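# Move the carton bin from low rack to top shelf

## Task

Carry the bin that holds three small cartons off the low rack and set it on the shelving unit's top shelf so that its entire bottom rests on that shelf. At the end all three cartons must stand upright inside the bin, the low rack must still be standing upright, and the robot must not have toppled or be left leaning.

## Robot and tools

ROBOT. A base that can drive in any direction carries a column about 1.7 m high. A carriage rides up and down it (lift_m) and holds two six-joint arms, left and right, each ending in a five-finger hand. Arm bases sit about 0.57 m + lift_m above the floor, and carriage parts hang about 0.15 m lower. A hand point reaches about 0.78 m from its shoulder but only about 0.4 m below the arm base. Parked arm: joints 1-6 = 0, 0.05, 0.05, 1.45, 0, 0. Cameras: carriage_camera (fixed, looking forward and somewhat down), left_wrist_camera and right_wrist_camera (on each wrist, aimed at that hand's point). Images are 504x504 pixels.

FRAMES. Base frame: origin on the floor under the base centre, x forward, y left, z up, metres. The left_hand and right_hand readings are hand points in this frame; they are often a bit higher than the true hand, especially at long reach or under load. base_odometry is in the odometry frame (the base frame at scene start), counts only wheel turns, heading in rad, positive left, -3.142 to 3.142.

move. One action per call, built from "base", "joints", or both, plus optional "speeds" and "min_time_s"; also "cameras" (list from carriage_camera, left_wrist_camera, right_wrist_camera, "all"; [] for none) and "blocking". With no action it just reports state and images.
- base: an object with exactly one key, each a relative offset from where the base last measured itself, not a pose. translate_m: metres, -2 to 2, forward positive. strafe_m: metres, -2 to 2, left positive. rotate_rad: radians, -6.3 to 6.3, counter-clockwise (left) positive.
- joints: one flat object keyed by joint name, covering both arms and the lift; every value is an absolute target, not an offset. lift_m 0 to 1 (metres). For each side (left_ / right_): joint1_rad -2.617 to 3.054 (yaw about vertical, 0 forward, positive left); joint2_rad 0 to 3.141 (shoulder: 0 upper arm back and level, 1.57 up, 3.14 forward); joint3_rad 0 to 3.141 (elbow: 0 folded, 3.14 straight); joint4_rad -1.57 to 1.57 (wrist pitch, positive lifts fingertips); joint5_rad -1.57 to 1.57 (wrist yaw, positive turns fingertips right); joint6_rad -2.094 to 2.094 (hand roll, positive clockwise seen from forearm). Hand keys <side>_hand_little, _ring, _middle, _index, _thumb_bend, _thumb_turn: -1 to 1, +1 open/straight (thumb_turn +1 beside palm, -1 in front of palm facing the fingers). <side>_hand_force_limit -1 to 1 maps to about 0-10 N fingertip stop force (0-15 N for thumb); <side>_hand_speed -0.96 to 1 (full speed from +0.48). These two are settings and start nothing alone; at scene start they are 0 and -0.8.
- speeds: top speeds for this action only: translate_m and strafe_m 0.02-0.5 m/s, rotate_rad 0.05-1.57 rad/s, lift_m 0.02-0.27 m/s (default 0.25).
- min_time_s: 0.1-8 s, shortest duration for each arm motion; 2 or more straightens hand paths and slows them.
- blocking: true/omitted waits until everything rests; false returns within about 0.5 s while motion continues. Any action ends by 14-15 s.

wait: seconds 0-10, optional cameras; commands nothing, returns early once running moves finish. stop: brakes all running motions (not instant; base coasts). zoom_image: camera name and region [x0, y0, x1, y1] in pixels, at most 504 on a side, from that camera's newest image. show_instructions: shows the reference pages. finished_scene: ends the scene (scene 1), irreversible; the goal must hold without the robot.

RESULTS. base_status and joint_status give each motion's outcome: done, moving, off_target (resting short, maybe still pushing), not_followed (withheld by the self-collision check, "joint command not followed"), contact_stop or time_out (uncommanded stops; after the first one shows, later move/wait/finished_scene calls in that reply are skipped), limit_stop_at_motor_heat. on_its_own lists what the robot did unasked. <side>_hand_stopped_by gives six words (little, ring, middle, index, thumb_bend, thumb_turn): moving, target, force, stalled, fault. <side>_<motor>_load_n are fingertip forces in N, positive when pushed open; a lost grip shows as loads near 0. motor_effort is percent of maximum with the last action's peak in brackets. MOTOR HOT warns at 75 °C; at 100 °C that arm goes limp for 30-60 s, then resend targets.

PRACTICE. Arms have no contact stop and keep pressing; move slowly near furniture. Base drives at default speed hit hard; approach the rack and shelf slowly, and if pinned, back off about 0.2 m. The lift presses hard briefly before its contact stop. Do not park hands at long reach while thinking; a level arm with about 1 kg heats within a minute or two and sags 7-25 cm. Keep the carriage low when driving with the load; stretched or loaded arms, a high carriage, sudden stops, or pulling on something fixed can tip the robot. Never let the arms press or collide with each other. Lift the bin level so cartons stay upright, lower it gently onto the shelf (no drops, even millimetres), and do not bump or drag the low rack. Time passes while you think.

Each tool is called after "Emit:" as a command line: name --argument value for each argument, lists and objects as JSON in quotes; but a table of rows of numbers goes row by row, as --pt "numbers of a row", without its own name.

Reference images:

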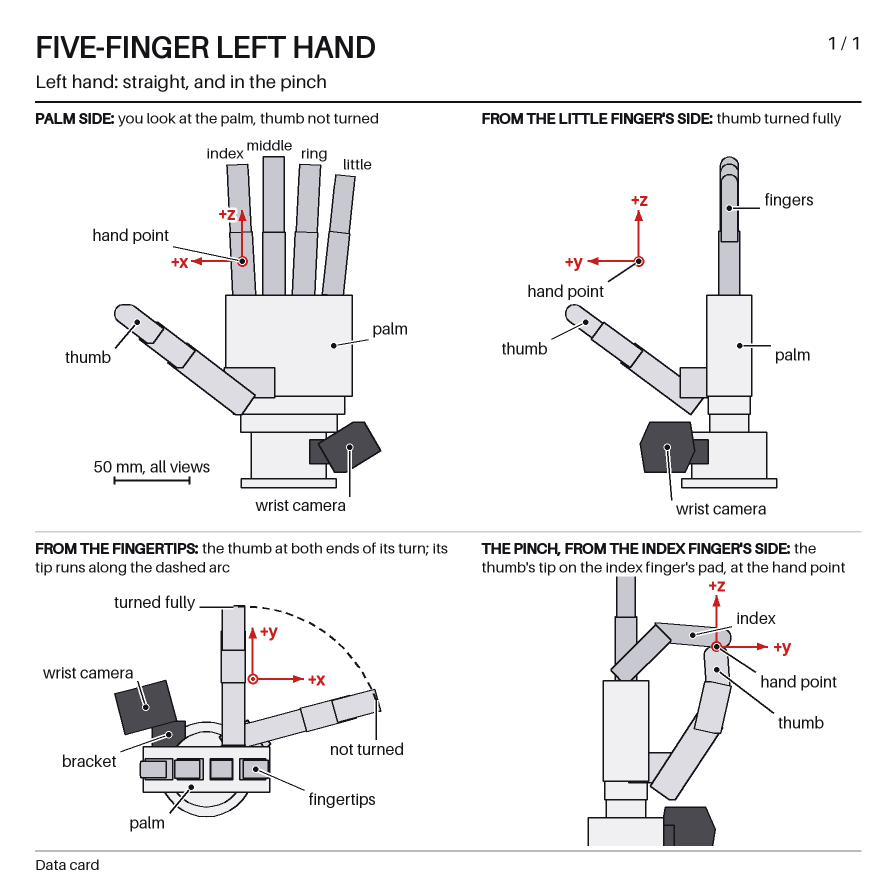

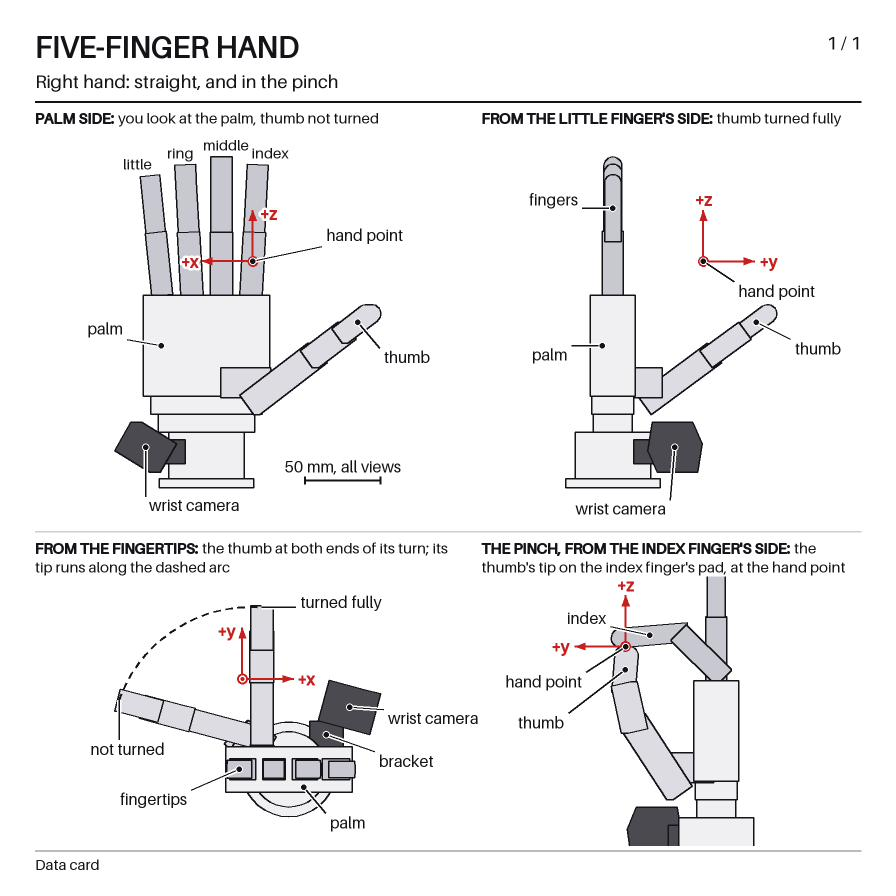

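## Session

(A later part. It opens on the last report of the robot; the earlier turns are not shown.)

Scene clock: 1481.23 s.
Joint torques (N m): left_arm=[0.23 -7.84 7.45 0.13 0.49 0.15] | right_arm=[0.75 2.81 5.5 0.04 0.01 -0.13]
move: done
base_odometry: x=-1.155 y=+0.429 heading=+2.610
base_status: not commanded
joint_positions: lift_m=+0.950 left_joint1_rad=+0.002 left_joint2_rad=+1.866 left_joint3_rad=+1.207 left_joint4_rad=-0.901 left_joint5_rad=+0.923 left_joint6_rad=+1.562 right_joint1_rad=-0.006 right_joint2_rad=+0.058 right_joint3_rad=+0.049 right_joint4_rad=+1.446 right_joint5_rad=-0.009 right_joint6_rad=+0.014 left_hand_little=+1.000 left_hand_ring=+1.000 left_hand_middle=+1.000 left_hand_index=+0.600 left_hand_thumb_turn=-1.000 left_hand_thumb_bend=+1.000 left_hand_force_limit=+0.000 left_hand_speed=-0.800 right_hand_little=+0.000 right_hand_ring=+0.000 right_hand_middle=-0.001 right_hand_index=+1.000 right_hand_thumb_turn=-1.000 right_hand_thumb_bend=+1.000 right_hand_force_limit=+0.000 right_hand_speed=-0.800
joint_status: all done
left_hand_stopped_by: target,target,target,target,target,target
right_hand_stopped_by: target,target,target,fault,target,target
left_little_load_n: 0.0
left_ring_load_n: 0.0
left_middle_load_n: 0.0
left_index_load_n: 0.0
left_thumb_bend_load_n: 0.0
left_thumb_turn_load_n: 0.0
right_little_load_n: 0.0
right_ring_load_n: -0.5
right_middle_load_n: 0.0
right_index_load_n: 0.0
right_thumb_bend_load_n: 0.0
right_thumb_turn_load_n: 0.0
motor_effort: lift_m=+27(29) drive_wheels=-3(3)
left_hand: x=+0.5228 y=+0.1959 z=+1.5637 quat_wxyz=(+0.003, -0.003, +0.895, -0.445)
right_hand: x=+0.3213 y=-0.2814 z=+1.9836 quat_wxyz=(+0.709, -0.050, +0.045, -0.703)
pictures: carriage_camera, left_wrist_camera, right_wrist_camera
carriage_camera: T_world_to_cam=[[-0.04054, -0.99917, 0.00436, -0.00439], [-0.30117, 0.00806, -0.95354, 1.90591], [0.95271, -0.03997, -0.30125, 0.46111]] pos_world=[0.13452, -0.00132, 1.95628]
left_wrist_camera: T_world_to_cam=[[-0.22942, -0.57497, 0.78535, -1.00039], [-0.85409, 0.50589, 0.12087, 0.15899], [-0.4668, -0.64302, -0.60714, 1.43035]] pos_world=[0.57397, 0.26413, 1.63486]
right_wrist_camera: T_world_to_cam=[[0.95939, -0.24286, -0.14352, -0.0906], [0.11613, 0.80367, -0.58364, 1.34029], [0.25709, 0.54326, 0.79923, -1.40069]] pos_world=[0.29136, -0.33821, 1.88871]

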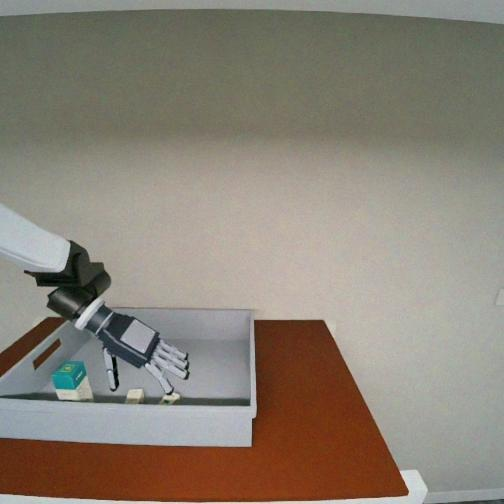

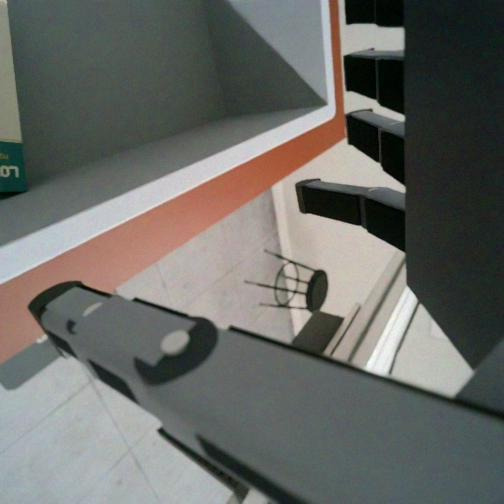

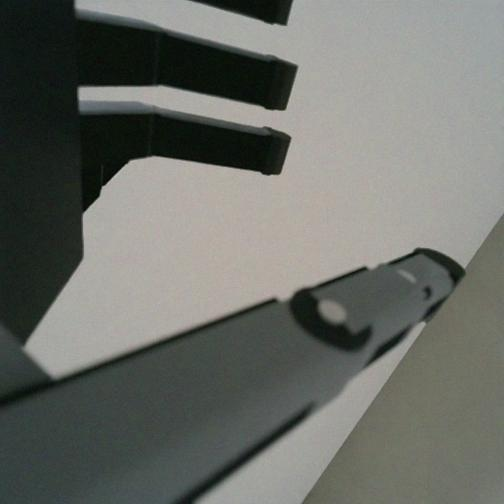

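Emit:
move --joints '{"left_joint2_rad": 2.14, "left_joint3_rad": 1.58, "left_joint4_rad": -1.02}' --min_time_s 3 --cameras '["all"]'

Emit:
zoom_image --camera "left_wrist_camera" --region '[0, 0, 504, 504]'

Scene clock: 1506.50 s.
Joint torques (N m): left_arm=[-0.06 -10 7.53 0.12 0.52 0.17] | right_arm=[0.75 2.8 5.52 0.04 0.02 -0.13]
move: done
base_odometry: x=-1.155 y=+0.429 heading=+2.610
base_status: not commanded
joint_positions: lift_m=+0.950 left_joint1_rad=+0.002 left_joint2_rad=+2.123 left_joint3_rad=+1.555 left_joint4_rad=-1.002 left_joint5_rad=+0.924 left_joint6_rad=+1.562 right_joint1_rad=-0.006 right_joint2_rad=+0.058 right_joint3_rad=+0.049 right_joint4_rad=+1.446 right_joint5_rad=-0.009 right_joint6_rad=+0.014 left_hand_little=+1.000 left_hand_ring=+1.000 left_hand_middle=+1.000 left_hand_index=+0.600 left_hand_thumb_turn=-1.000 left_hand_thumb_bend=+1.000 left_hand_force_limit=+0.000 left_hand_speed=-0.800 right_hand_little=+0.000 right_hand_ring=+0.000 right_hand_middle=-0.001 right_hand_index=+1.000 right_hand_thumb_turn=-1.000 right_hand_thumb_bend=+1.000 right_hand_force_limit=+0.000 right_hand_speed=-0.800
joint_status: all done
left_hand_stopped_by: target,target,target,target,target,target
right_hand_stopped_by: target,target,target,fault,target,target
left_little_load_n: 0.0
left_ring_load_n: 0.0
left_middle_load_n: 0.0
left_index_load_n: 0.0
left_thumb_bend_load_n: 0.0
left_thumb_turn_load_n: 0.0
right_little_load_n: 0.0
right_ring_load_n: 0.0
right_middle_load_n: 0.0
right_index_load_n: -0.5
right_thumb_bend_load_n: 0.0
right_thumb_turn_load_n: 0.0
motor_effort: lift_m=+28(29) drive_wheels=-3(3)
left_hand: x=+0.5903 y=+0.1959 z=+1.5574 quat_wxyz=(-0.002, -0.005, +0.895, -0.446)
right_hand: x=+0.3213 y=-0.2814 z=+1.9836 quat_wxyz=(+0.709, -0.050, +0.045, -0.703)
pictures: carriage_camera, left_wrist_camera, right_wrist_camera
carriage_camera: T_world_to_cam=[[-0.04054, -0.99917, 0.00436, -0.00439], [-0.30117, 0.00806, -0.95354, 1.90591], [0.95271, -0.03997, -0.30125, 0.46111]] pos_world=[0.13452, -0.00132, 1.95628]
left_wrist_camera: T_world_to_cam=[[-0.22175, -0.57393, 0.78831, -0.98939], [-0.8526, 0.50642, 0.12887, 0.20396], [-0.47318, -0.64354, -0.60163, 1.45329]] pos_world=[0.64216, 0.26413, 1.62801]
right_wrist_camera: T_world_to_cam=[[0.95939, -0.24286, -0.14352, -0.0906], [0.11613, 0.80367, -0.58364, 1.34029], [0.25709, 0.54326, 0.79923, -1.40069]] pos_world=[0.29136, -0.33821, 1.88871]

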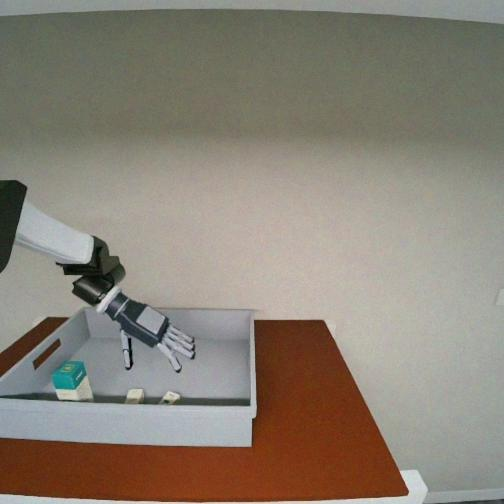

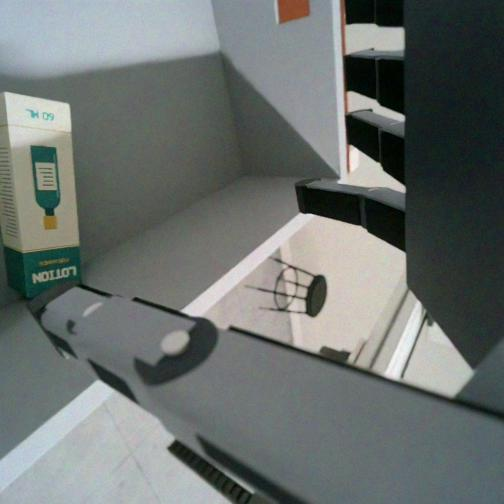

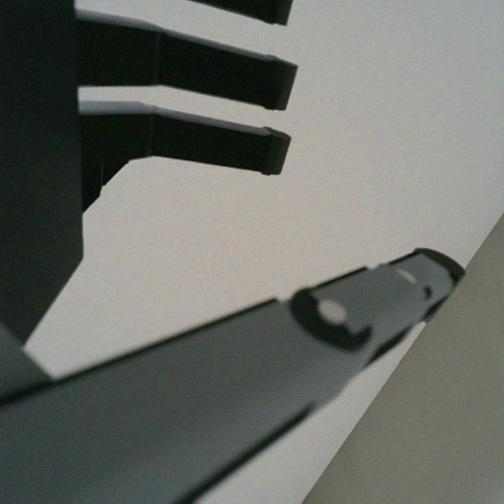

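Scaled by 1.000.

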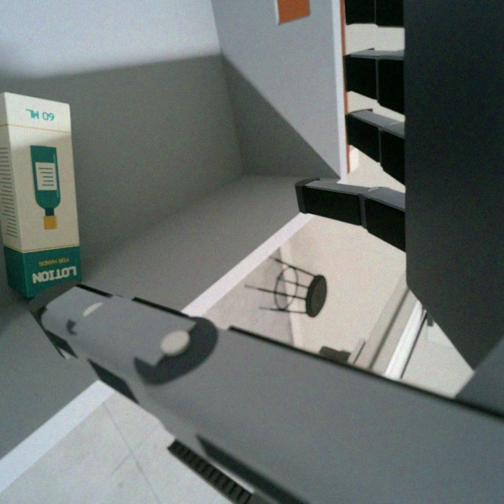

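Emit:
move --base '{"strafe_m": 0.154}' --speeds '{"strafe_m": 0.08}'

Emit:
move --joints '{"left_joint1_rad": -0.4, "left_joint2_rad": 2.405, "left_joint3_rad": 2.02, "left_joint4_rad": -1.195}' --min_time_s 4 --cameras '["carriage_camera", "left_wrist_camera"]'

Scene clock: 1529.90 s.
Joint torques (N m): left_arm=[0.09 -10.24 6.71 0.2 0.34 0.17] | right_arm=[0.68 2.78 5.61 0.03 0 -0.12]
move: done
base_odometry: x=-1.233 y=+0.296 heading=+2.609
base_status: done
joint_positions: lift_m=+0.950 left_joint1_rad=-0.001 left_joint2_rad=+2.123 left_joint3_rad=+1.564 left_joint4_rad=-1.012 left_joint5_rad=+0.944 left_joint6_rad=+1.562 right_joint1_rad=-0.006 right_joint2_rad=+0.058 right_joint3_rad=+0.049 right_joint4_rad=+1.447 right_joint5_rad=-0.008 right_joint6_rad=+0.014 left_hand_little=+1.000 left_hand_ring=+1.000 left_hand_middle=+1.000 left_hand_index=+0.600 left_hand_thumb_turn=-1.000 left_hand_thumb_bend=+1.000 left_hand_force_limit=+0.000 left_hand_speed=-0.800 right_hand_little=+0.000 right_hand_ring=+0.000 right_hand_middle=-0.001 right_hand_index=+1.000 right_hand_thumb_turn=-1.000 right_hand_thumb_bend=+1.000 right_hand_force_limit=+0.000 right_hand_speed=-0.800
joint_status: not commanded
left_hand_stopped_by: target,target,target,target,target,target
right_hand_stopped_by: target,target,target,fault,target,target
left_little_load_n: 0.0
left_ring_load_n: 0.0
left_middle_load_n: 0.0
left_index_load_n: 0.0
left_thumb_bend_load_n: 0.0
left_thumb_turn_load_n: 0.0
right_little_load_n: 0.0
right_ring_load_n: 0.0
right_middle_load_n: -0.5
right_index_load_n: 0.0
right_thumb_bend_load_n: 0.0
right_thumb_turn_load_n: 0.0
motor_effort: lift_m=+29(29) drive_wheels=+2(8)
left_hand: x=+0.5908 y=+0.1917 z=+1.5621 quat_wxyz=(-0.002, -0.003, +0.891, -0.455)
right_hand: x=+0.3211 y=-0.2814 z=+1.9836 quat_wxyz=(+0.709, -0.050, +0.045, -0.702)
pictures: none

Scene clock: 1534.20 s.
Joint torques (N m): left_arm=[-0.17 -12.1 7.65 0.09 0.37 0.18] | right_arm=[0.65 2.8 5.53 0.03 0.01 -0.13]
move: done
base_odometry: x=-1.233 y=+0.296 heading=+2.609
base_status: not commanded
joint_positions: lift_m=+0.950 left_joint1_rad=-0.396 left_joint2_rad=+2.386 left_joint3_rad=+1.994 left_joint4_rad=-1.177 left_joint5_rad=+0.938 left_joint6_rad=+1.562 right_joint1_rad=-0.006 right_joint2_rad=+0.058 right_joint3_rad=+0.049 right_joint4_rad=+1.447 right_joint5_rad=-0.008 right_joint6_rad=+0.014 left_hand_little=+1.000 left_hand_ring=+1.000 left_hand_middle=+1.000 left_hand_index=+0.600 left_hand_thumb_turn=-1.000 left_hand_thumb_bend=+1.000 left_hand_force_limit=+0.000 left_hand_speed=-0.800 right_hand_little=+0.000 right_hand_ring=+0.000 right_hand_middle=-0.001 right_hand_index=+1.000 right_hand_thumb_turn=-1.000 right_hand_thumb_bend=+1.000 right_hand_force_limit=+0.000 right_hand_speed=-0.800
joint_status: all done
left_hand_stopped_by: target,target,target,target,target,target
right_hand_stopped_by: target,target,target,fault,target,target
left_little_load_n: 0.0
left_ring_load_n: 0.0
left_middle_load_n: 0.0
left_index_load_n: 0.0
left_thumb_bend_load_n: 0.0
left_thumb_turn_load_n: 0.0
right_little_load_n: 0.0
right_ring_load_n: 0.0
right_middle_load_n: -0.5
right_index_load_n: 0.0
right_thumb_bend_load_n: 0.0
right_thumb_turn_load_n: 0.0
motor_effort: lift_m=+28(29) drive_wheels=+2(2)
left_hand: x=+0.5748 y=+0.0363 z=+1.5585 quat_wxyz=(-0.090, +0.172, +0.875, -0.443)
right_hand: x=+0.3211 y=-0.2814 z=+1.9836 quat_wxyz=(+0.709, -0.050, +0.045, -0.702)
carriage_camera: T_world_to_cam=[[-0.04054, -0.99917, 0.00436, -0.00439], [-0.30117, 0.00806, -0.95354, 1.90591], [0.95271, -0.03997, -0.30125, 0.46111]] pos_world=[0.13452, -0.00132, 1.95628]
left_wrist_camera: T_world_to_cam=[[-0.42374, -0.43247, 0.79588, -0.98615], [-0.58964, 0.79869, 0.12006, 0.12338], [-0.68758, -0.41841, -0.59344, 1.44622]] pos_world=[0.64928, 0.0801, 1.62828]

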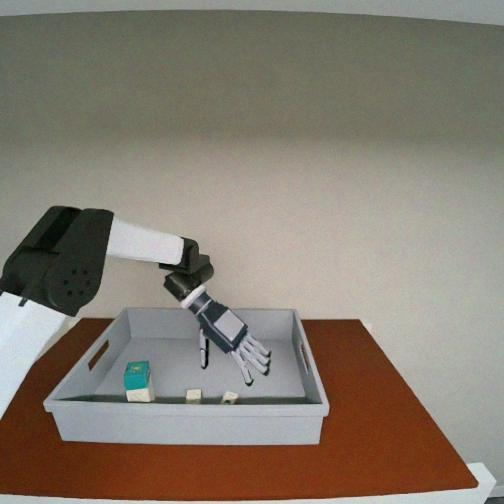

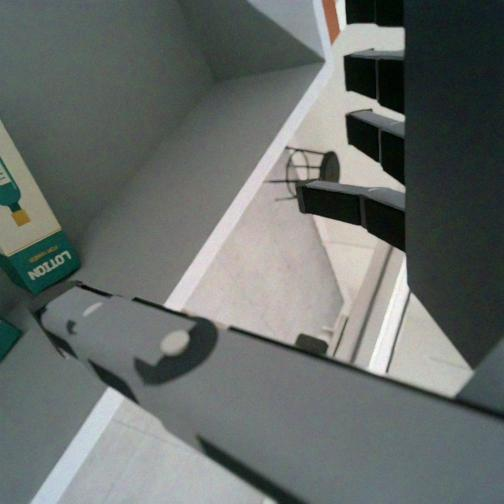

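Emit:
move --joints '{"left_joint2_rad": 2.34, "left_joint3_rad": 1.923, "left_joint4_rad": -1.154}' --min_time_s 2

Emit:
move --joints '{"lift_m": 0.84}' --speeds '{"lift_m": 0.06}' --cameras '["carriage_camera", "left_wrist_camera"]'

Scene clock: 1552.03 s.
Joint torques (N m): left_arm=[-0.2 -17.22 4.34 0.33 0.36 0.14] | right_arm=[0.7 2.8 5.52 0.04 0.01 -0.12]
move: done
base_odometry: x=-1.233 y=+0.296 heading=+2.609
base_status: not commanded
joint_positions: lift_m=+0.950 left_joint1_rad=-0.396 left_joint2_rad=+2.380 left_joint3_rad=+1.936 left_joint4_rad=-1.171 left_joint5_rad=+0.938 left_joint6_rad=+1.562 right_joint1_rad=-0.006 right_joint2_rad=+0.058 right_joint3_rad=+0.049 right_joint4_rad=+1.447 right_joint5_rad=-0.008 right_joint6_rad=+0.014 left_hand_little=+1.000 left_hand_ring=+1.000 left_hand_middle=+1.000 left_hand_index=+0.600 left_hand_thumb_turn=-1.000 left_hand_thumb_bend=+1.000 left_hand_force_limit=+0.000 left_hand_speed=-0.800 right_hand_little=+0.000 right_hand_ring=+0.000 right_hand_middle=-0.001 right_hand_index=+1.000 right_hand_thumb_turn=-1.000 right_hand_thumb_bend=+1.000 right_hand_force_limit=+0.000 right_hand_speed=-0.800
joint_status: all done
left_hand_stopped_by: target,target,target,target,target,target
right_hand_stopped_by: target,target,target,fault,target,target
left_little_load_n: 0.0
left_ring_load_n: 0.0
left_middle_load_n: 0.0
left_index_load_n: 0.0
left_thumb_bend_load_n: 0.0
left_thumb_turn_load_n: 0.0
right_little_load_n: 0.0
right_ring_load_n: 0.0
right_middle_load_n: -0.5
right_index_load_n: 0.0
right_thumb_bend_load_n: 0.0
right_thumb_turn_load_n: 0.0
motor_effort: lift_m=+28(29) drive_wheels=+2(2)
left_hand: x=+0.5613 y=+0.0419 z=+1.5484 quat_wxyz=(-0.110, +0.162, +0.877, -0.439)
right_hand: x=+0.3211 y=-0.2814 z=+1.9836 quat_wxyz=(+0.709, -0.050, +0.045, -0.702)
pictures: none

Scene clock: 1554.23 s.
Joint torques (N m): left_arm=[-2.61 -8.43 3.81 0.9 -0.91 0.35] | right_arm=[0.69 2.86 5.61 0.02 0 -0.13]
move: done
base_odometry: x=-1.233 y=+0.296 heading=+2.609
base_status: not commanded
joint_positions: lift_m=+0.840 left_joint1_rad=-0.366 left_joint2_rad=+2.289 left_joint3_rad=+1.942 left_joint4_rad=-1.221 left_joint5_rad=+1.079 left_joint6_rad=+1.544 right_joint1_rad=-0.006 right_joint2_rad=+0.058 right_joint3_rad=+0.048 right_joint4_rad=+1.447 right_joint5_rad=-0.008 right_joint6_rad=+0.014 left_hand_little=+1.000 left_hand_ring=+1.000 left_hand_middle=+1.000 left_hand_index=+0.600 left_hand_thumb_turn=-1.000 left_hand_thumb_bend=+1.000 left_hand_force_limit=+0.000 left_hand_speed=-0.800 right_hand_little=+0.000 right_hand_ring=+0.000 right_hand_middle=-0.001 right_hand_index=+1.000 right_hand_thumb_turn=-1.000 right_hand_thumb_bend=+1.000 right_hand_force_limit=+0.000 right_hand_speed=-0.800
joint_status: all done
left_hand_stopped_by: target,target,target,target,target,target
right_hand_stopped_by: target,target,target,fault,target,target
left_little_load_n: -0.5
left_ring_load_n: 0.0
left_middle_load_n: 0.0
left_index_load_n: 0.5
left_thumb_bend_load_n: 0.0
left_thumb_turn_load_n: 0.0
right_little_load_n: 0.0
right_ring_load_n: 0.0
right_middle_load_n: 0.0
right_index_load_n: 0.0
right_thumb_bend_load_n: 0.0
right_thumb_turn_load_n: 0.0
motor_effort: lift_m=+25(26) drive_wheels=-4(4)
left_hand: x=+0.5584 y=+0.0329 z=+1.4969 quat_wxyz=(-0.099, +0.146, +0.846, -0.504)
right_hand: x=+0.3210 y=-0.2814 z=+1.8738 quat_wxyz=(+0.709, -0.050, +0.044, -0.702)
carriage_camera: T_world_to_cam=[[-0.04054, -0.99917, 0.00436, -0.00391], [-0.30117, 0.00806, -0.95354, 1.80131], [0.95271, -0.03997, -0.30125, 0.42806]] pos_world=[0.13452, -0.00132, 1.84658]
left_wrist_camera: T_world_to_cam=[[-0.3537, -0.34346, 0.87002, -1.09854], [-0.61493, 0.78626, 0.06039, 0.22765], [-0.70481, -0.51364, -0.48931, 1.25387]] pos_world=[0.63517, 0.08775, 1.55553]

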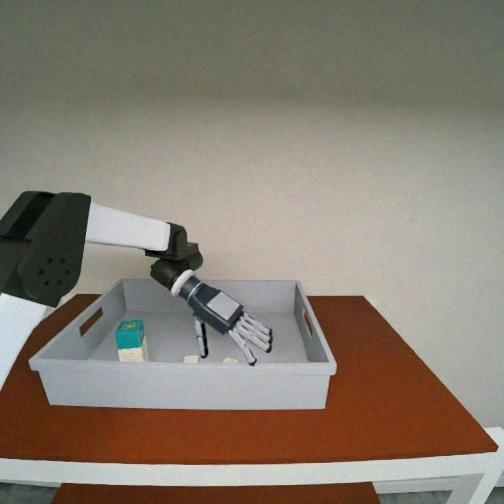

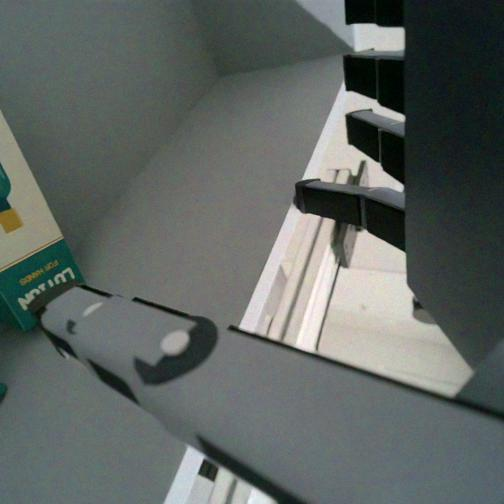

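Emit:
move --joints '{"lift_m": 0.95}' --speeds '{"lift_m": 0.1}'

Emit:
move --joints '{"left_joint1_rad": -0.385, "left_joint2_rad": 2.386, "left_joint3_rad": 1.988, "left_joint4_rad": -1.181, "left_hand_index": 0.35}' --min_time_s 2 --cameras '["left_wrist_camera"]'

Scene clock: 1586.97 s.
Joint torques (N m): left_arm=[0.16 -12.23 4.79 0.4 0.31 0.12] | right_arm=[0.69 2.84 5.53 0.03 0 -0.13]
move: done
base_odometry: x=-1.233 y=+0.296 heading=+2.609
base_status: not commanded
joint_positions: lift_m=+0.950 left_joint1_rad=-0.400 left_joint2_rad=+2.328 left_joint3_rad=+1.933 left_joint4_rad=-1.168 left_joint5_rad=+0.938 left_joint6_rad=+1.562 right_joint1_rad=-0.006 right_joint2_rad=+0.057 right_joint3_rad=+0.048 right_joint4_rad=+1.447 right_joint5_rad=-0.008 right_joint6_rad=+0.014 left_hand_little=+1.000 left_hand_ring=+1.000 left_hand_middle=+1.000 left_hand_index=+0.600 left_hand_thumb_turn=-1.000 left_hand_thumb_bend=+1.000 left_hand_force_limit=+0.000 left_hand_speed=-0.800 right_hand_little=+0.000 right_hand_ring=+0.000 right_hand_middle=-0.001 right_hand_index=+1.000 right_hand_thumb_turn=-1.000 right_hand_thumb_bend=+1.000 right_hand_force_limit=+0.000 right_hand_speed=-0.800
joint_status: all done
left_hand_stopped_by: target,target,target,target,target,target
right_hand_stopped_by: target,target,target,fault,target,target
left_little_load_n: 0.0
left_ring_load_n: 0.0
left_middle_load_n: 0.0
left_index_load_n: 0.0
left_thumb_bend_load_n: 0.0
left_thumb_turn_load_n: 0.0
right_little_load_n: 0.0
right_ring_load_n: 0.0
right_middle_load_n: 0.0
right_index_load_n: 0.0
right_thumb_bend_load_n: 0.0
right_thumb_turn_load_n: 0.0
motor_effort: lift_m=+31(37) drive_wheels=+2(4)
left_hand: x=+0.5649 y=+0.0387 z=+1.5682 quat_wxyz=(-0.088, +0.175, +0.875, -0.443)
right_hand: x=+0.3209 y=-0.2814 z=+1.9833 quat_wxyz=(+0.709, -0.049, +0.044, -0.702)
pictures: none

Scene clock: 1589.27 s.
Joint torques (N m): left_arm=[0.59 -11.97 7.72 0.19 0.31 0.2] | right_arm=[0.66 2.89 5.55 0.03 0.01 -0.12]
move: done
base_odometry: x=-1.233 y=+0.296 heading=+2.609
base_status: not commanded
joint_positions: lift_m=+0.950 left_joint1_rad=-0.389 left_joint2_rad=+2.367 left_joint3_rad=+1.962 left_joint4_rad=-1.168 left_joint5_rad=+0.938 left_joint6_rad=+1.562 right_joint1_rad=-0.006 right_joint2_rad=+0.057 right_joint3_rad=+0.048 right_joint4_rad=+1.447 right_joint5_rad=-0.008 right_joint6_rad=+0.014 left_hand_little=+1.000 left_hand_ring=+1.000 left_hand_middle=+1.000 left_hand_index=+0.350 left_hand_thumb_turn=-1.000 left_hand_thumb_bend=+1.000 left_hand_force_limit=+0.000 left_hand_speed=-0.800 right_hand_little=+0.000 right_hand_ring=+0.000 right_hand_middle=-0.001 right_hand_index=+1.000 right_hand_thumb_turn=-1.000 right_hand_thumb_bend=+1.000 right_hand_force_limit=+0.000 right_hand_speed=-0.800
joint_status: all done
left_hand_stopped_by: target,target,target,target,target,target
right_hand_stopped_by: target,target,target,fault,target,target
left_little_load_n: 0.0
left_ring_load_n: 0.0
left_middle_load_n: 0.0
left_index_load_n: 0.0
left_thumb_bend_load_n: 0.0
left_thumb_turn_load_n: 0.0
right_little_load_n: 0.0
right_ring_load_n: 0.0
right_middle_load_n: 0.0
right_index_load_n: 0.0
right_thumb_bend_load_n: 0.0
right_thumb_turn_load_n: 0.0
motor_effort: lift_m=+31(32) drive_wheels=+2(2)
left_hand: x=+0.5721 y=+0.0406 z=+1.5587 quat_wxyz=(-0.090, +0.168, +0.876, -0.443)
right_hand: x=+0.3209 y=-0.2814 z=+1.9833 quat_wxyz=(+0.709, -0.049, +0.044, -0.702)
left_wrist_camera: T_world_to_cam=[[-0.41774, -0.43689, 0.79663, -0.98992], [-0.59468, 0.79437, 0.12381, 0.11546], [-0.68692, -0.42202, -0.59165, 1.44323]] pos_world=[0.6465, 0.08486, 1.62819]

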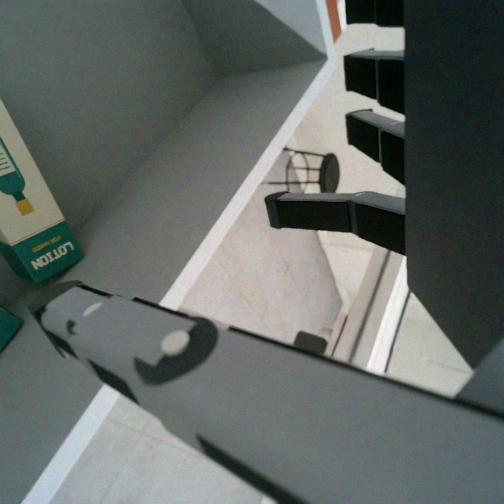

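Emit:
move --joints '{"lift_m": 0.86}' --speeds '{"lift_m": 0.06}' --cameras '["left_wrist_camera"]'

Scene clock: 1599.43 s.
Joint torques (N m): left_arm=[0.57 -12.6 7.31 0.19 0.4 0.16] | right_arm=[0.68 2.89 5.6 0.03 0.01 -0.12]
move: done
base_odometry: x=-1.233 y=+0.296 heading=+2.609
base_status: not commanded
joint_positions: lift_m=+0.860 left_joint1_rad=-0.389 left_joint2_rad=+2.373 left_joint3_rad=+1.968 left_joint4_rad=-1.169 left_joint5_rad=+0.936 left_joint6_rad=+1.562 right_joint1_rad=-0.006 right_joint2_rad=+0.057 right_joint3_rad=+0.048 right_joint4_rad=+1.447 right_joint5_rad=-0.008 right_joint6_rad=+0.014 left_hand_little=+1.000 left_hand_ring=+1.000 left_hand_middle=+1.000 left_hand_index=+0.350 left_hand_thumb_turn=-1.000 left_hand_thumb_bend=+1.000 left_hand_force_limit=+0.000 left_hand_speed=-0.800 right_hand_little=+0.000 right_hand_ring=+0.000 right_hand_middle=-0.001 right_hand_index=+1.000 right_hand_thumb_turn=-1.000 right_hand_thumb_bend=+1.000 right_hand_force_limit=+0.000 right_hand_speed=-0.800
joint_status: all done
left_hand_stopped_by: target,target,target,target,target,target
right_hand_stopped_by: target,target,target,fault,target,target
left_little_load_n: 0.0
left_ring_load_n: 0.0
left_middle_load_n: 0.0
left_index_load_n: 0.0
left_thumb_bend_load_n: 0.0
left_thumb_turn_load_n: 0.0
right_little_load_n: 0.0
right_ring_load_n: 0.0
right_middle_load_n: 0.0
right_index_load_n: 0.0
right_thumb_bend_load_n: 0.0
right_thumb_turn_load_n: 0.0
motor_effort: lift_m=+27(28) drive_wheels=+2(2)
left_hand: x=+0.5728 y=+0.0406 z=+1.4678 quat_wxyz=(-0.091, +0.168, +0.876, -0.442)
right_hand: x=+0.3210 y=-0.2814 z=+1.8935 quat_wxyz=(+0.709, -0.050, +0.044, -0.702)
left_wrist_camera: T_world_to_cam=[[-0.41711, -0.43846, 0.7961, -0.91679], [-0.59454, 0.79416, 0.12588, 0.12408], [-0.68742, -0.4208, -0.59193, 1.39062]] pos_world=[0.6473, 0.08466, 1.53739]

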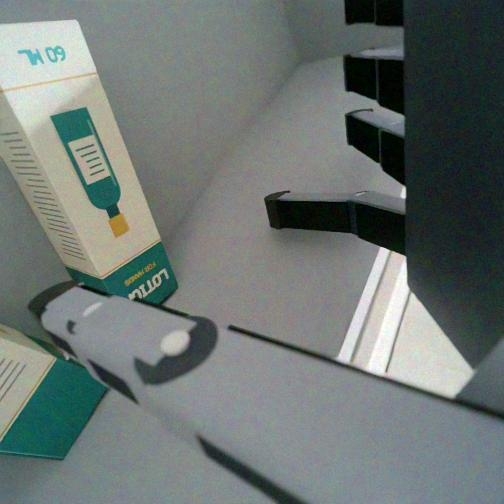

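Emit:
move --joints '{"left_joint1_rad": -0.374}' --min_time_s 1

Emit:
move --joints '{"lift_m": 0.82}' --speeds '{"lift_m": 0.05}' --cameras '["left_wrist_camera"]'

Scene clock: 1620.57 s.
Joint torques (N m): left_arm=[0.34 -12.52 7.31 0.13 0.36 0.17] | right_arm=[0.69 2.89 5.6 0.04 0.01 -0.12]
move: done
base_odometry: x=-1.233 y=+0.296 heading=+2.609
base_status: not commanded
joint_positions: lift_m=+0.860 left_joint1_rad=-0.377 left_joint2_rad=+2.373 left_joint3_rad=+1.968 left_joint4_rad=-1.169 left_joint5_rad=+0.936 left_joint6_rad=+1.562 right_joint1_rad=-0.006 right_joint2_rad=+0.057 right_joint3_rad=+0.048 right_joint4_rad=+1.447 right_joint5_rad=-0.008 right_joint6_rad=+0.014 left_hand_little=+1.000 left_hand_ring=+1.000 left_hand_middle=+1.000 left_hand_index=+0.350 left_hand_thumb_turn=-1.000 left_hand_thumb_bend=+1.000 left_hand_force_limit=+0.000 left_hand_speed=-0.800 right_hand_little=+0.000 right_hand_ring=+0.000 right_hand_middle=-0.001 right_hand_index=+1.000 right_hand_thumb_turn=-1.000 right_hand_thumb_bend=+1.000 right_hand_force_limit=+0.000 right_hand_speed=-0.800
joint_status: all done
left_hand_stopped_by: target,target,target,target,target,target
right_hand_stopped_by: target,target,target,fault,target,target
left_little_load_n: 0.0
left_ring_load_n: 0.0
left_middle_load_n: 0.0
left_index_load_n: 0.0
left_thumb_bend_load_n: 0.0
left_thumb_turn_load_n: 0.0
right_little_load_n: 0.0
right_ring_load_n: 0.0
right_middle_load_n: 0.0
right_index_load_n: 0.0
right_thumb_bend_load_n: 0.0
right_thumb_turn_load_n: 0.0
motor_effort: lift_m=+27(28) drive_wheels=+2(2)
left_hand: x=+0.5760 y=+0.0446 z=+1.4678 quat_wxyz=(-0.088, +0.163, +0.877, -0.443)
right_hand: x=+0.3210 y=-0.2814 z=+1.8935 quat_wxyz=(+0.709, -0.050, +0.044, -0.702)
pictures: none

Scene clock: 1621.70 s.
Joint torques (N m): left_arm=[0.53 -12.82 7.02 0.16 0.39 0.18] | right_arm=[0.69 2.81 5.6 0.04 0.01 -0.12]
move: done
base_odometry: x=-1.233 y=+0.296 heading=+2.609
base_status: not commanded
joint_positions: lift_m=+0.820 left_joint1_rad=-0.377 left_joint2_rad=+2.376 left_joint3_rad=+1.970 left_joint4_rad=-1.171 left_joint5_rad=+0.935 left_joint6_rad=+1.562 right_joint1_rad=-0.006 right_joint2_rad=+0.057 right_joint3_rad=+0.048 right_joint4_rad=+1.447 right_joint5_rad=-0.008 right_joint6_rad=+0.014 left_hand_little=+1.000 left_hand_ring=+1.000 left_hand_middle=+1.000 left_hand_index=+0.350 left_hand_thumb_turn=-1.000 left_hand_thumb_bend=+1.000 left_hand_force_limit=+0.000 left_hand_speed=-0.800 right_hand_little=+0.000 right_hand_ring=+0.000 right_hand_middle=-0.001 right_hand_index=+1.000 right_hand_thumb_turn=-1.000 right_hand_thumb_bend=+1.000 right_hand_force_limit=+0.000 right_hand_speed=-0.800
joint_status: all done
left_hand_stopped_by: target,target,target,target,target,target
right_hand_stopped_by: target,target,target,fault,target,target
left_little_load_n: 0.0
left_ring_load_n: 0.0
left_middle_load_n: 0.0
left_index_load_n: 0.0
left_thumb_bend_load_n: 0.0
left_thumb_turn_load_n: 0.0
right_little_load_n: 0.0
right_ring_load_n: 0.0
right_middle_load_n: 0.0
right_index_load_n: 0.0
right_thumb_bend_load_n: 0.0
right_thumb_turn_load_n: 0.0
motor_effort: lift_m=+28(28) drive_wheels=+2(2)
left_hand: x=+0.5758 y=+0.0449 z=+1.4269 quat_wxyz=(-0.089, +0.162, +0.878, -0.442)
right_hand: x=+0.3210 y=-0.2814 z=+1.8534 quat_wxyz=(+0.709, -0.050, +0.044, -0.702)
left_wrist_camera: T_world_to_cam=[[-0.41013, -0.4449, 0.79615, -0.88493], [-0.60326, 0.78704, 0.12905, 0.12847], [-0.68401, -0.42736, -0.59118, 1.3675]] pos_world=[0.64995, 0.08959, 1.4964]

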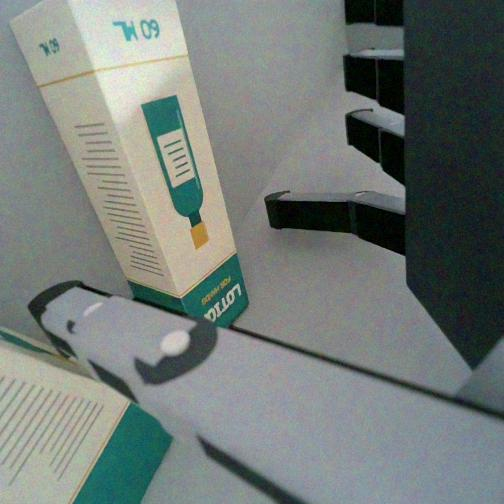

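Emit:
move --joints '{"left_hand_thumb_bend": 0.75}'

Emit:
move --joints '{"lift_m": 0.80}' --speeds '{"lift_m": 0.03}' --cameras '["left_wrist_camera", "carriage_camera"]'

Scene clock: 1632.93 s.
Joint torques (N m): left_arm=[0.47 -12.93 7.02 0.14 0.39 0.17] | right_arm=[0.69 2.88 5.64 0.03 0.01 -0.12]
move: done
MOTOR HOT: joint 2 (shoulder) of the left arm now reports 76 °C; the controller stops that arm at 100 °C. To cool a motor, set the load down, stop pushing, or move to a pose that needs little force.
base_odometry: x=-1.233 y=+0.296 heading=+2.609
base_status: not commanded
joint_positions: lift_m=+0.820 left_joint1_rad=-0.377 left_joint2_rad=+2.376 left_joint3_rad=+1.970 left_joint4_rad=-1.171 left_joint5_rad=+0.935 left_joint6_rad=+1.562 right_joint1_rad=-0.006 right_joint2_rad=+0.057 right_joint3_rad=+0.048 right_joint4_rad=+1.447 right_joint5_rad=-0.008 right_joint6_rad=+0.014 left_hand_little=+1.000 left_hand_ring=+1.000 left_hand_middle=+1.000 left_hand_index=+0.350 left_hand_thumb_turn=-1.000 left_hand_thumb_bend=+0.750 left_hand_force_limit=+0.000 left_hand_speed=-0.800 right_hand_little=+0.000 right_hand_ring=+0.000 right_hand_middle=-0.001 right_hand_index=+1.000 right_hand_thumb_turn=-1.000 right_hand_thumb_bend=+1.000 right_hand_force_limit=+0.000 right_hand_speed=-0.800
joint_status: all done
left_hand_stopped_by: target,target,target,target,target,target
right_hand_stopped_by: target,target,target,fault,target,target
left_little_load_n: 0.0
left_ring_load_n: 0.0
left_middle_load_n: 0.0
left_index_load_n: 0.0
left_thumb_bend_load_n: 0.0
left_thumb_turn_load_n: 0.0
right_little_load_n: 0.0
right_ring_load_n: -0.5
right_middle_load_n: 0.0
right_index_load_n: -0.5
right_thumb_bend_load_n: 0.0
right_thumb_turn_load_n: 0.0
motor_effort: lift_m=+27(28) drive_wheels=+2(2)
left_hand: x=+0.5758 y=+0.0449 z=+1.4269 quat_wxyz=(-0.089, +0.162, +0.878, -0.442)
right_hand: x=+0.3210 y=-0.2814 z=+1.8534 quat_wxyz=(+0.709, -0.050, +0.044, -0.702)
pictures: none

Scene clock: 1633.90 s.
Joint torques (N m): left_arm=[0.44 -12.85 7.06 0.15 0.41 0.19] | right_arm=[0.68 2.86 5.63 0.04 0 -0.12]
move: done
MOTOR HOT: still on. Joint 2 (shoulder) of the left arm now reports 76 °C.
base_odometry: x=-1.233 y=+0.296 heading=+2.609
base_status: not commanded
joint_positions: lift_m=+0.800 left_joint1_rad=-0.377 left_joint2_rad=+2.377 left_joint3_rad=+1.970 left_joint4_rad=-1.173 left_joint5_rad=+0.934 left_joint6_rad=+1.563 right_joint1_rad=-0.006 right_joint2_rad=+0.057 right_joint3_rad=+0.048 right_joint4_rad=+1.447 right_joint5_rad=-0.008 right_joint6_rad=+0.014 left_hand_little=+1.000 left_hand_ring=+1.000 left_hand_middle=+1.000 left_hand_index=+0.350 left_hand_thumb_turn=-1.000 left_hand_thumb_bend=+0.750 left_hand_force_limit=+0.000 left_hand_speed=-0.800 right_hand_little=+0.000 right_hand_ring=+0.000 right_hand_middle=-0.001 right_hand_index=+1.000 right_hand_thumb_turn=-1.000 right_hand_thumb_bend=+1.000 right_hand_force_limit=+0.000 right_hand_speed=-0.800
joint_status: all done
left_hand_stopped_by: target,target,target,target,target,target
right_hand_stopped_by: target,target,target,fault,target,target
left_little_load_n: 0.0
left_ring_load_n: 0.0
left_middle_load_n: 0.0
left_index_load_n: 0.0
left_thumb_bend_load_n: 0.0
left_thumb_turn_load_n: 0.0
right_little_load_n: 0.0
right_ring_load_n: 0.0
right_middle_load_n: 0.0
right_index_load_n: -0.5
right_thumb_bend_load_n: 0.0
right_thumb_turn_load_n: 0.0
motor_effort: lift_m=+26(27) drive_wheels=+2(2)
left_hand: x=+0.5756 y=+0.0452 z=+1.4064 quat_wxyz=(-0.090, +0.162, +0.878, -0.441)
right_hand: x=+0.3211 y=-0.2814 z=+1.8334 quat_wxyz=(+0.709, -0.050, +0.045, -0.702)
pictures: carriage_camera, left_wrist_camera
carriage_camera: T_world_to_cam=[[-0.04054, -0.99917, 0.00436, -0.00374], [-0.30117, 0.00806, -0.95354, 1.76297], [0.95271, -0.03997, -0.30125, 0.41595]] pos_world=[0.13452, -0.00132, 1.80638]
left_wrist_camera: T_world_to_cam=[[-0.40913, -0.44627, 0.7959, -0.86865], [-0.60286, 0.78696, 0.13136, 0.12724], [-0.68497, -0.42607, -0.591, 1.35558]] pos_world=[0.64985, 0.08979, 1.4758]

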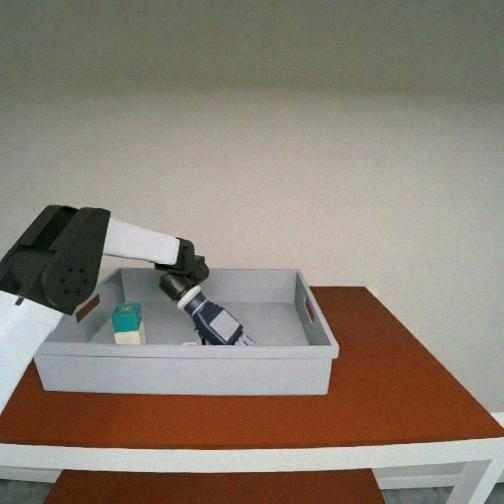

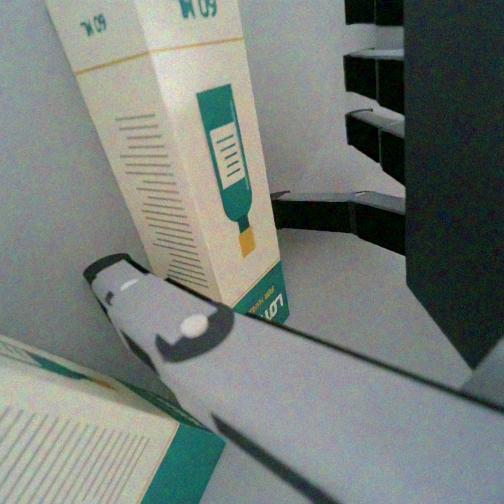

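Emit:
move --joints '{"left_hand_force_limit": -0.3, "left_hand_speed": -0.9, "left_hand_index": -0.3, "left_hand_thumb_bend": 0.2}' --cameras '["left_wrist_camera"]'

Scene clock: 1641.43 s.
Joint torques (N m): left_arm=[0.36 -13.2 7.09 0.2 0.36 0.14] | right_arm=[0.66 2.88 5.63 0.03 0.01 -0.13]
move: off_target
MOTOR HOT: still on. Joint 2 (shoulder) of the left arm now reports 78 °C.
base_odometry: x=-1.233 y=+0.296 heading=+2.609
base_status: not commanded
joint_positions: lift_m=+0.800 left_joint1_rad=-0.377 left_joint2_rad=+2.377 left_joint3_rad=+1.970 left_joint4_rad=-1.173 left_joint5_rad=+0.934 left_joint6_rad=+1.563 right_joint1_rad=-0.006 right_joint2_rad=+0.057 right_joint3_rad=+0.048 right_joint4_rad=+1.447 right_joint5_rad=-0.008 right_joint6_rad=+0.014 left_hand_little=+1.000 left_hand_ring=+1.000 left_hand_middle=+1.000 left_hand_index=-0.057 left_hand_thumb_turn=-1.000 left_hand_thumb_bend=+0.535 left_hand_force_limit=-0.300 left_hand_speed=-0.900 right_hand_little=+0.000 right_hand_ring=+0.000 right_hand_middle=-0.001 right_hand_index=+1.000 right_hand_thumb_turn=-1.000 right_hand_thumb_bend=+1.000 right_hand_force_limit=+0.000 right_hand_speed=-0.800
joint_status: left_hand_index off_target (ended at -0.057, target -0.300); left_hand_thumb_bend off_target (ended at +0.535, target +0.200); the others done
left_hand_stopped_by: target,target,target,force,force,target
right_hand_stopped_by: target,target,target,fault,target,target
left_little_load_n: 0.0
left_ring_load_n: 0.0
left_middle_load_n: 0.0
left_index_load_n: 5.5
left_thumb_bend_load_n: 5.0
left_thumb_turn_load_n: -2.0
right_little_load_n: 0.0
right_ring_load_n: 0.0
right_middle_load_n: 0.0
right_index_load_n: 0.0
right_thumb_bend_load_n: 0.0
right_thumb_turn_load_n: 0.0
motor_effort: lift_m=+26(28) drive_wheels=+2(2)
left_hand: x=+0.5756 y=+0.0452 z=+1.4064 quat_wxyz=(-0.090, +0.162, +0.878, -0.441)
right_hand: x=+0.3211 y=-0.2814 z=+1.8334 quat_wxyz=(+0.709, -0.050, +0.045, -0.702)
left_wrist_camera: T_world_to_cam=[[-0.40913, -0.44627, 0.7959, -0.86865], [-0.60286, 0.78696, 0.13136, 0.12724], [-0.68497, -0.42607, -0.591, 1.35558]] pos_world=[0.64985, 0.08979, 1.4758]

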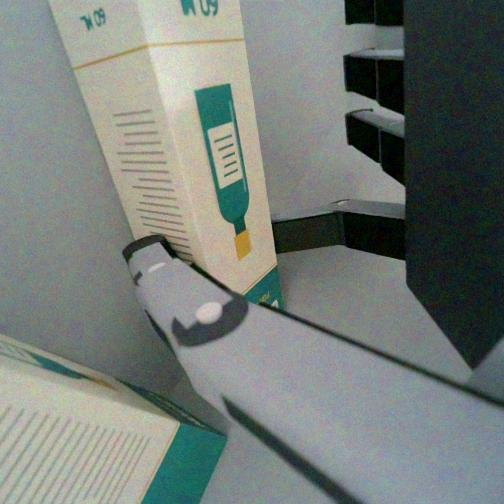

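Emit:
move --joints '{"lift_m": 0.86}' --speeds '{"lift_m": 0.04}' --cameras '["left_wrist_camera", "carriage_camera"]'

Scene clock: 1649.83 s.
Joint torques (N m): left_arm=[0.5 -13.11 6.93 0.16 0.4 0.12] | right_arm=[0.65 2.89 5.64 0.03 0.01 -0.12]
move: done
MOTOR HOT: still on. Joint 2 (shoulder) of the left arm now reports 79 °C.
base_odometry: x=-1.233 y=+0.296 heading=+2.609
base_status: not commanded
joint_positions: lift_m=+0.860 left_joint1_rad=-0.377 left_joint2_rad=+2.378 left_joint3_rad=+1.971 left_joint4_rad=-1.173 left_joint5_rad=+0.932 left_joint6_rad=+1.563 right_joint1_rad=-0.006 right_joint2_rad=+0.057 right_joint3_rad=+0.048 right_joint4_rad=+1.447 right_joint5_rad=-0.008 right_joint6_rad=+0.014 left_hand_little=+1.000 left_hand_ring=+1.000 left_hand_middle=+1.000 left_hand_index=-0.057 left_hand_thumb_turn=-1.000 left_hand_thumb_bend=+0.535 left_hand_force_limit=-0.300 left_hand_speed=-0.900 right_hand_little=+0.000 right_hand_ring=+0.000 right_hand_middle=-0.001 right_hand_index=+1.000 right_hand_thumb_turn=-1.000 right_hand_thumb_bend=+1.000 right_hand_force_limit=+0.000 right_hand_speed=-0.800
joint_status: all done
left_hand_stopped_by: target,target,target,force,force,target
right_hand_stopped_by: target,target,target,fault,target,target
left_little_load_n: -0.5
left_ring_load_n: 0.0
left_middle_load_n: 0.0
left_index_load_n: 5.5
left_thumb_bend_load_n: 5.5
left_thumb_turn_load_n: -2.0
right_little_load_n: 0.0
right_ring_load_n: 0.0
right_middle_load_n: 0.0
right_index_load_n: 0.0
right_thumb_bend_load_n: 0.0
right_thumb_turn_load_n: 0.0
motor_effort: lift_m=+32(37) drive_wheels=+2(2)
left_hand: x=+0.5757 y=+0.0455 z=+1.4654 quat_wxyz=(-0.090, +0.162, +0.879, -0.440)
right_hand: x=+0.3211 y=-0.2814 z=+1.8929 quat_wxyz=(+0.709, -0.050, +0.045, -0.702)
pictures: carriage_camera, left_wrist_camera
carriage_camera: T_world_to_cam=[[-0.04054, -0.99917, 0.00436, -0.00399], [-0.30117, 0.00806, -0.95354, 1.81961], [0.95271, -0.03997, -0.30125, 0.43385]] pos_world=[0.13452, -0.00132, 1.86578]
left_wrist_camera: T_world_to_cam=[[-0.40928, -0.44819, 0.79474, -0.91357], [-0.60289, 0.78664, 0.13315, 0.11668], [-0.68485, -0.42464, -0.59217, 1.3923]] pos_world=[0.64995, 0.08999, 1.53499]

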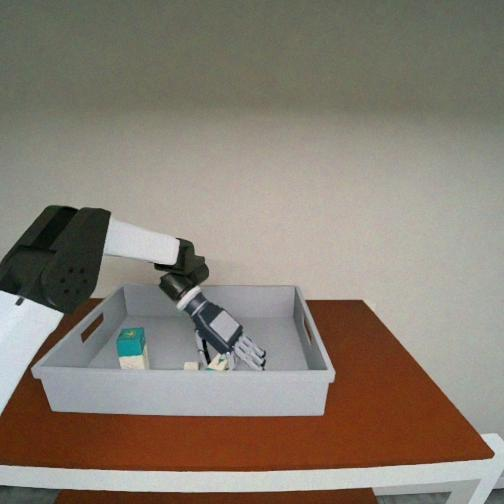

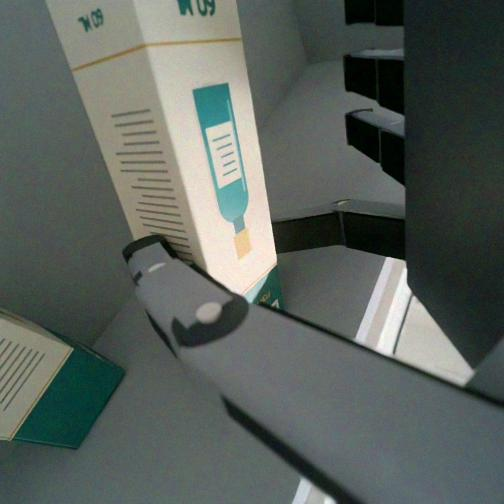

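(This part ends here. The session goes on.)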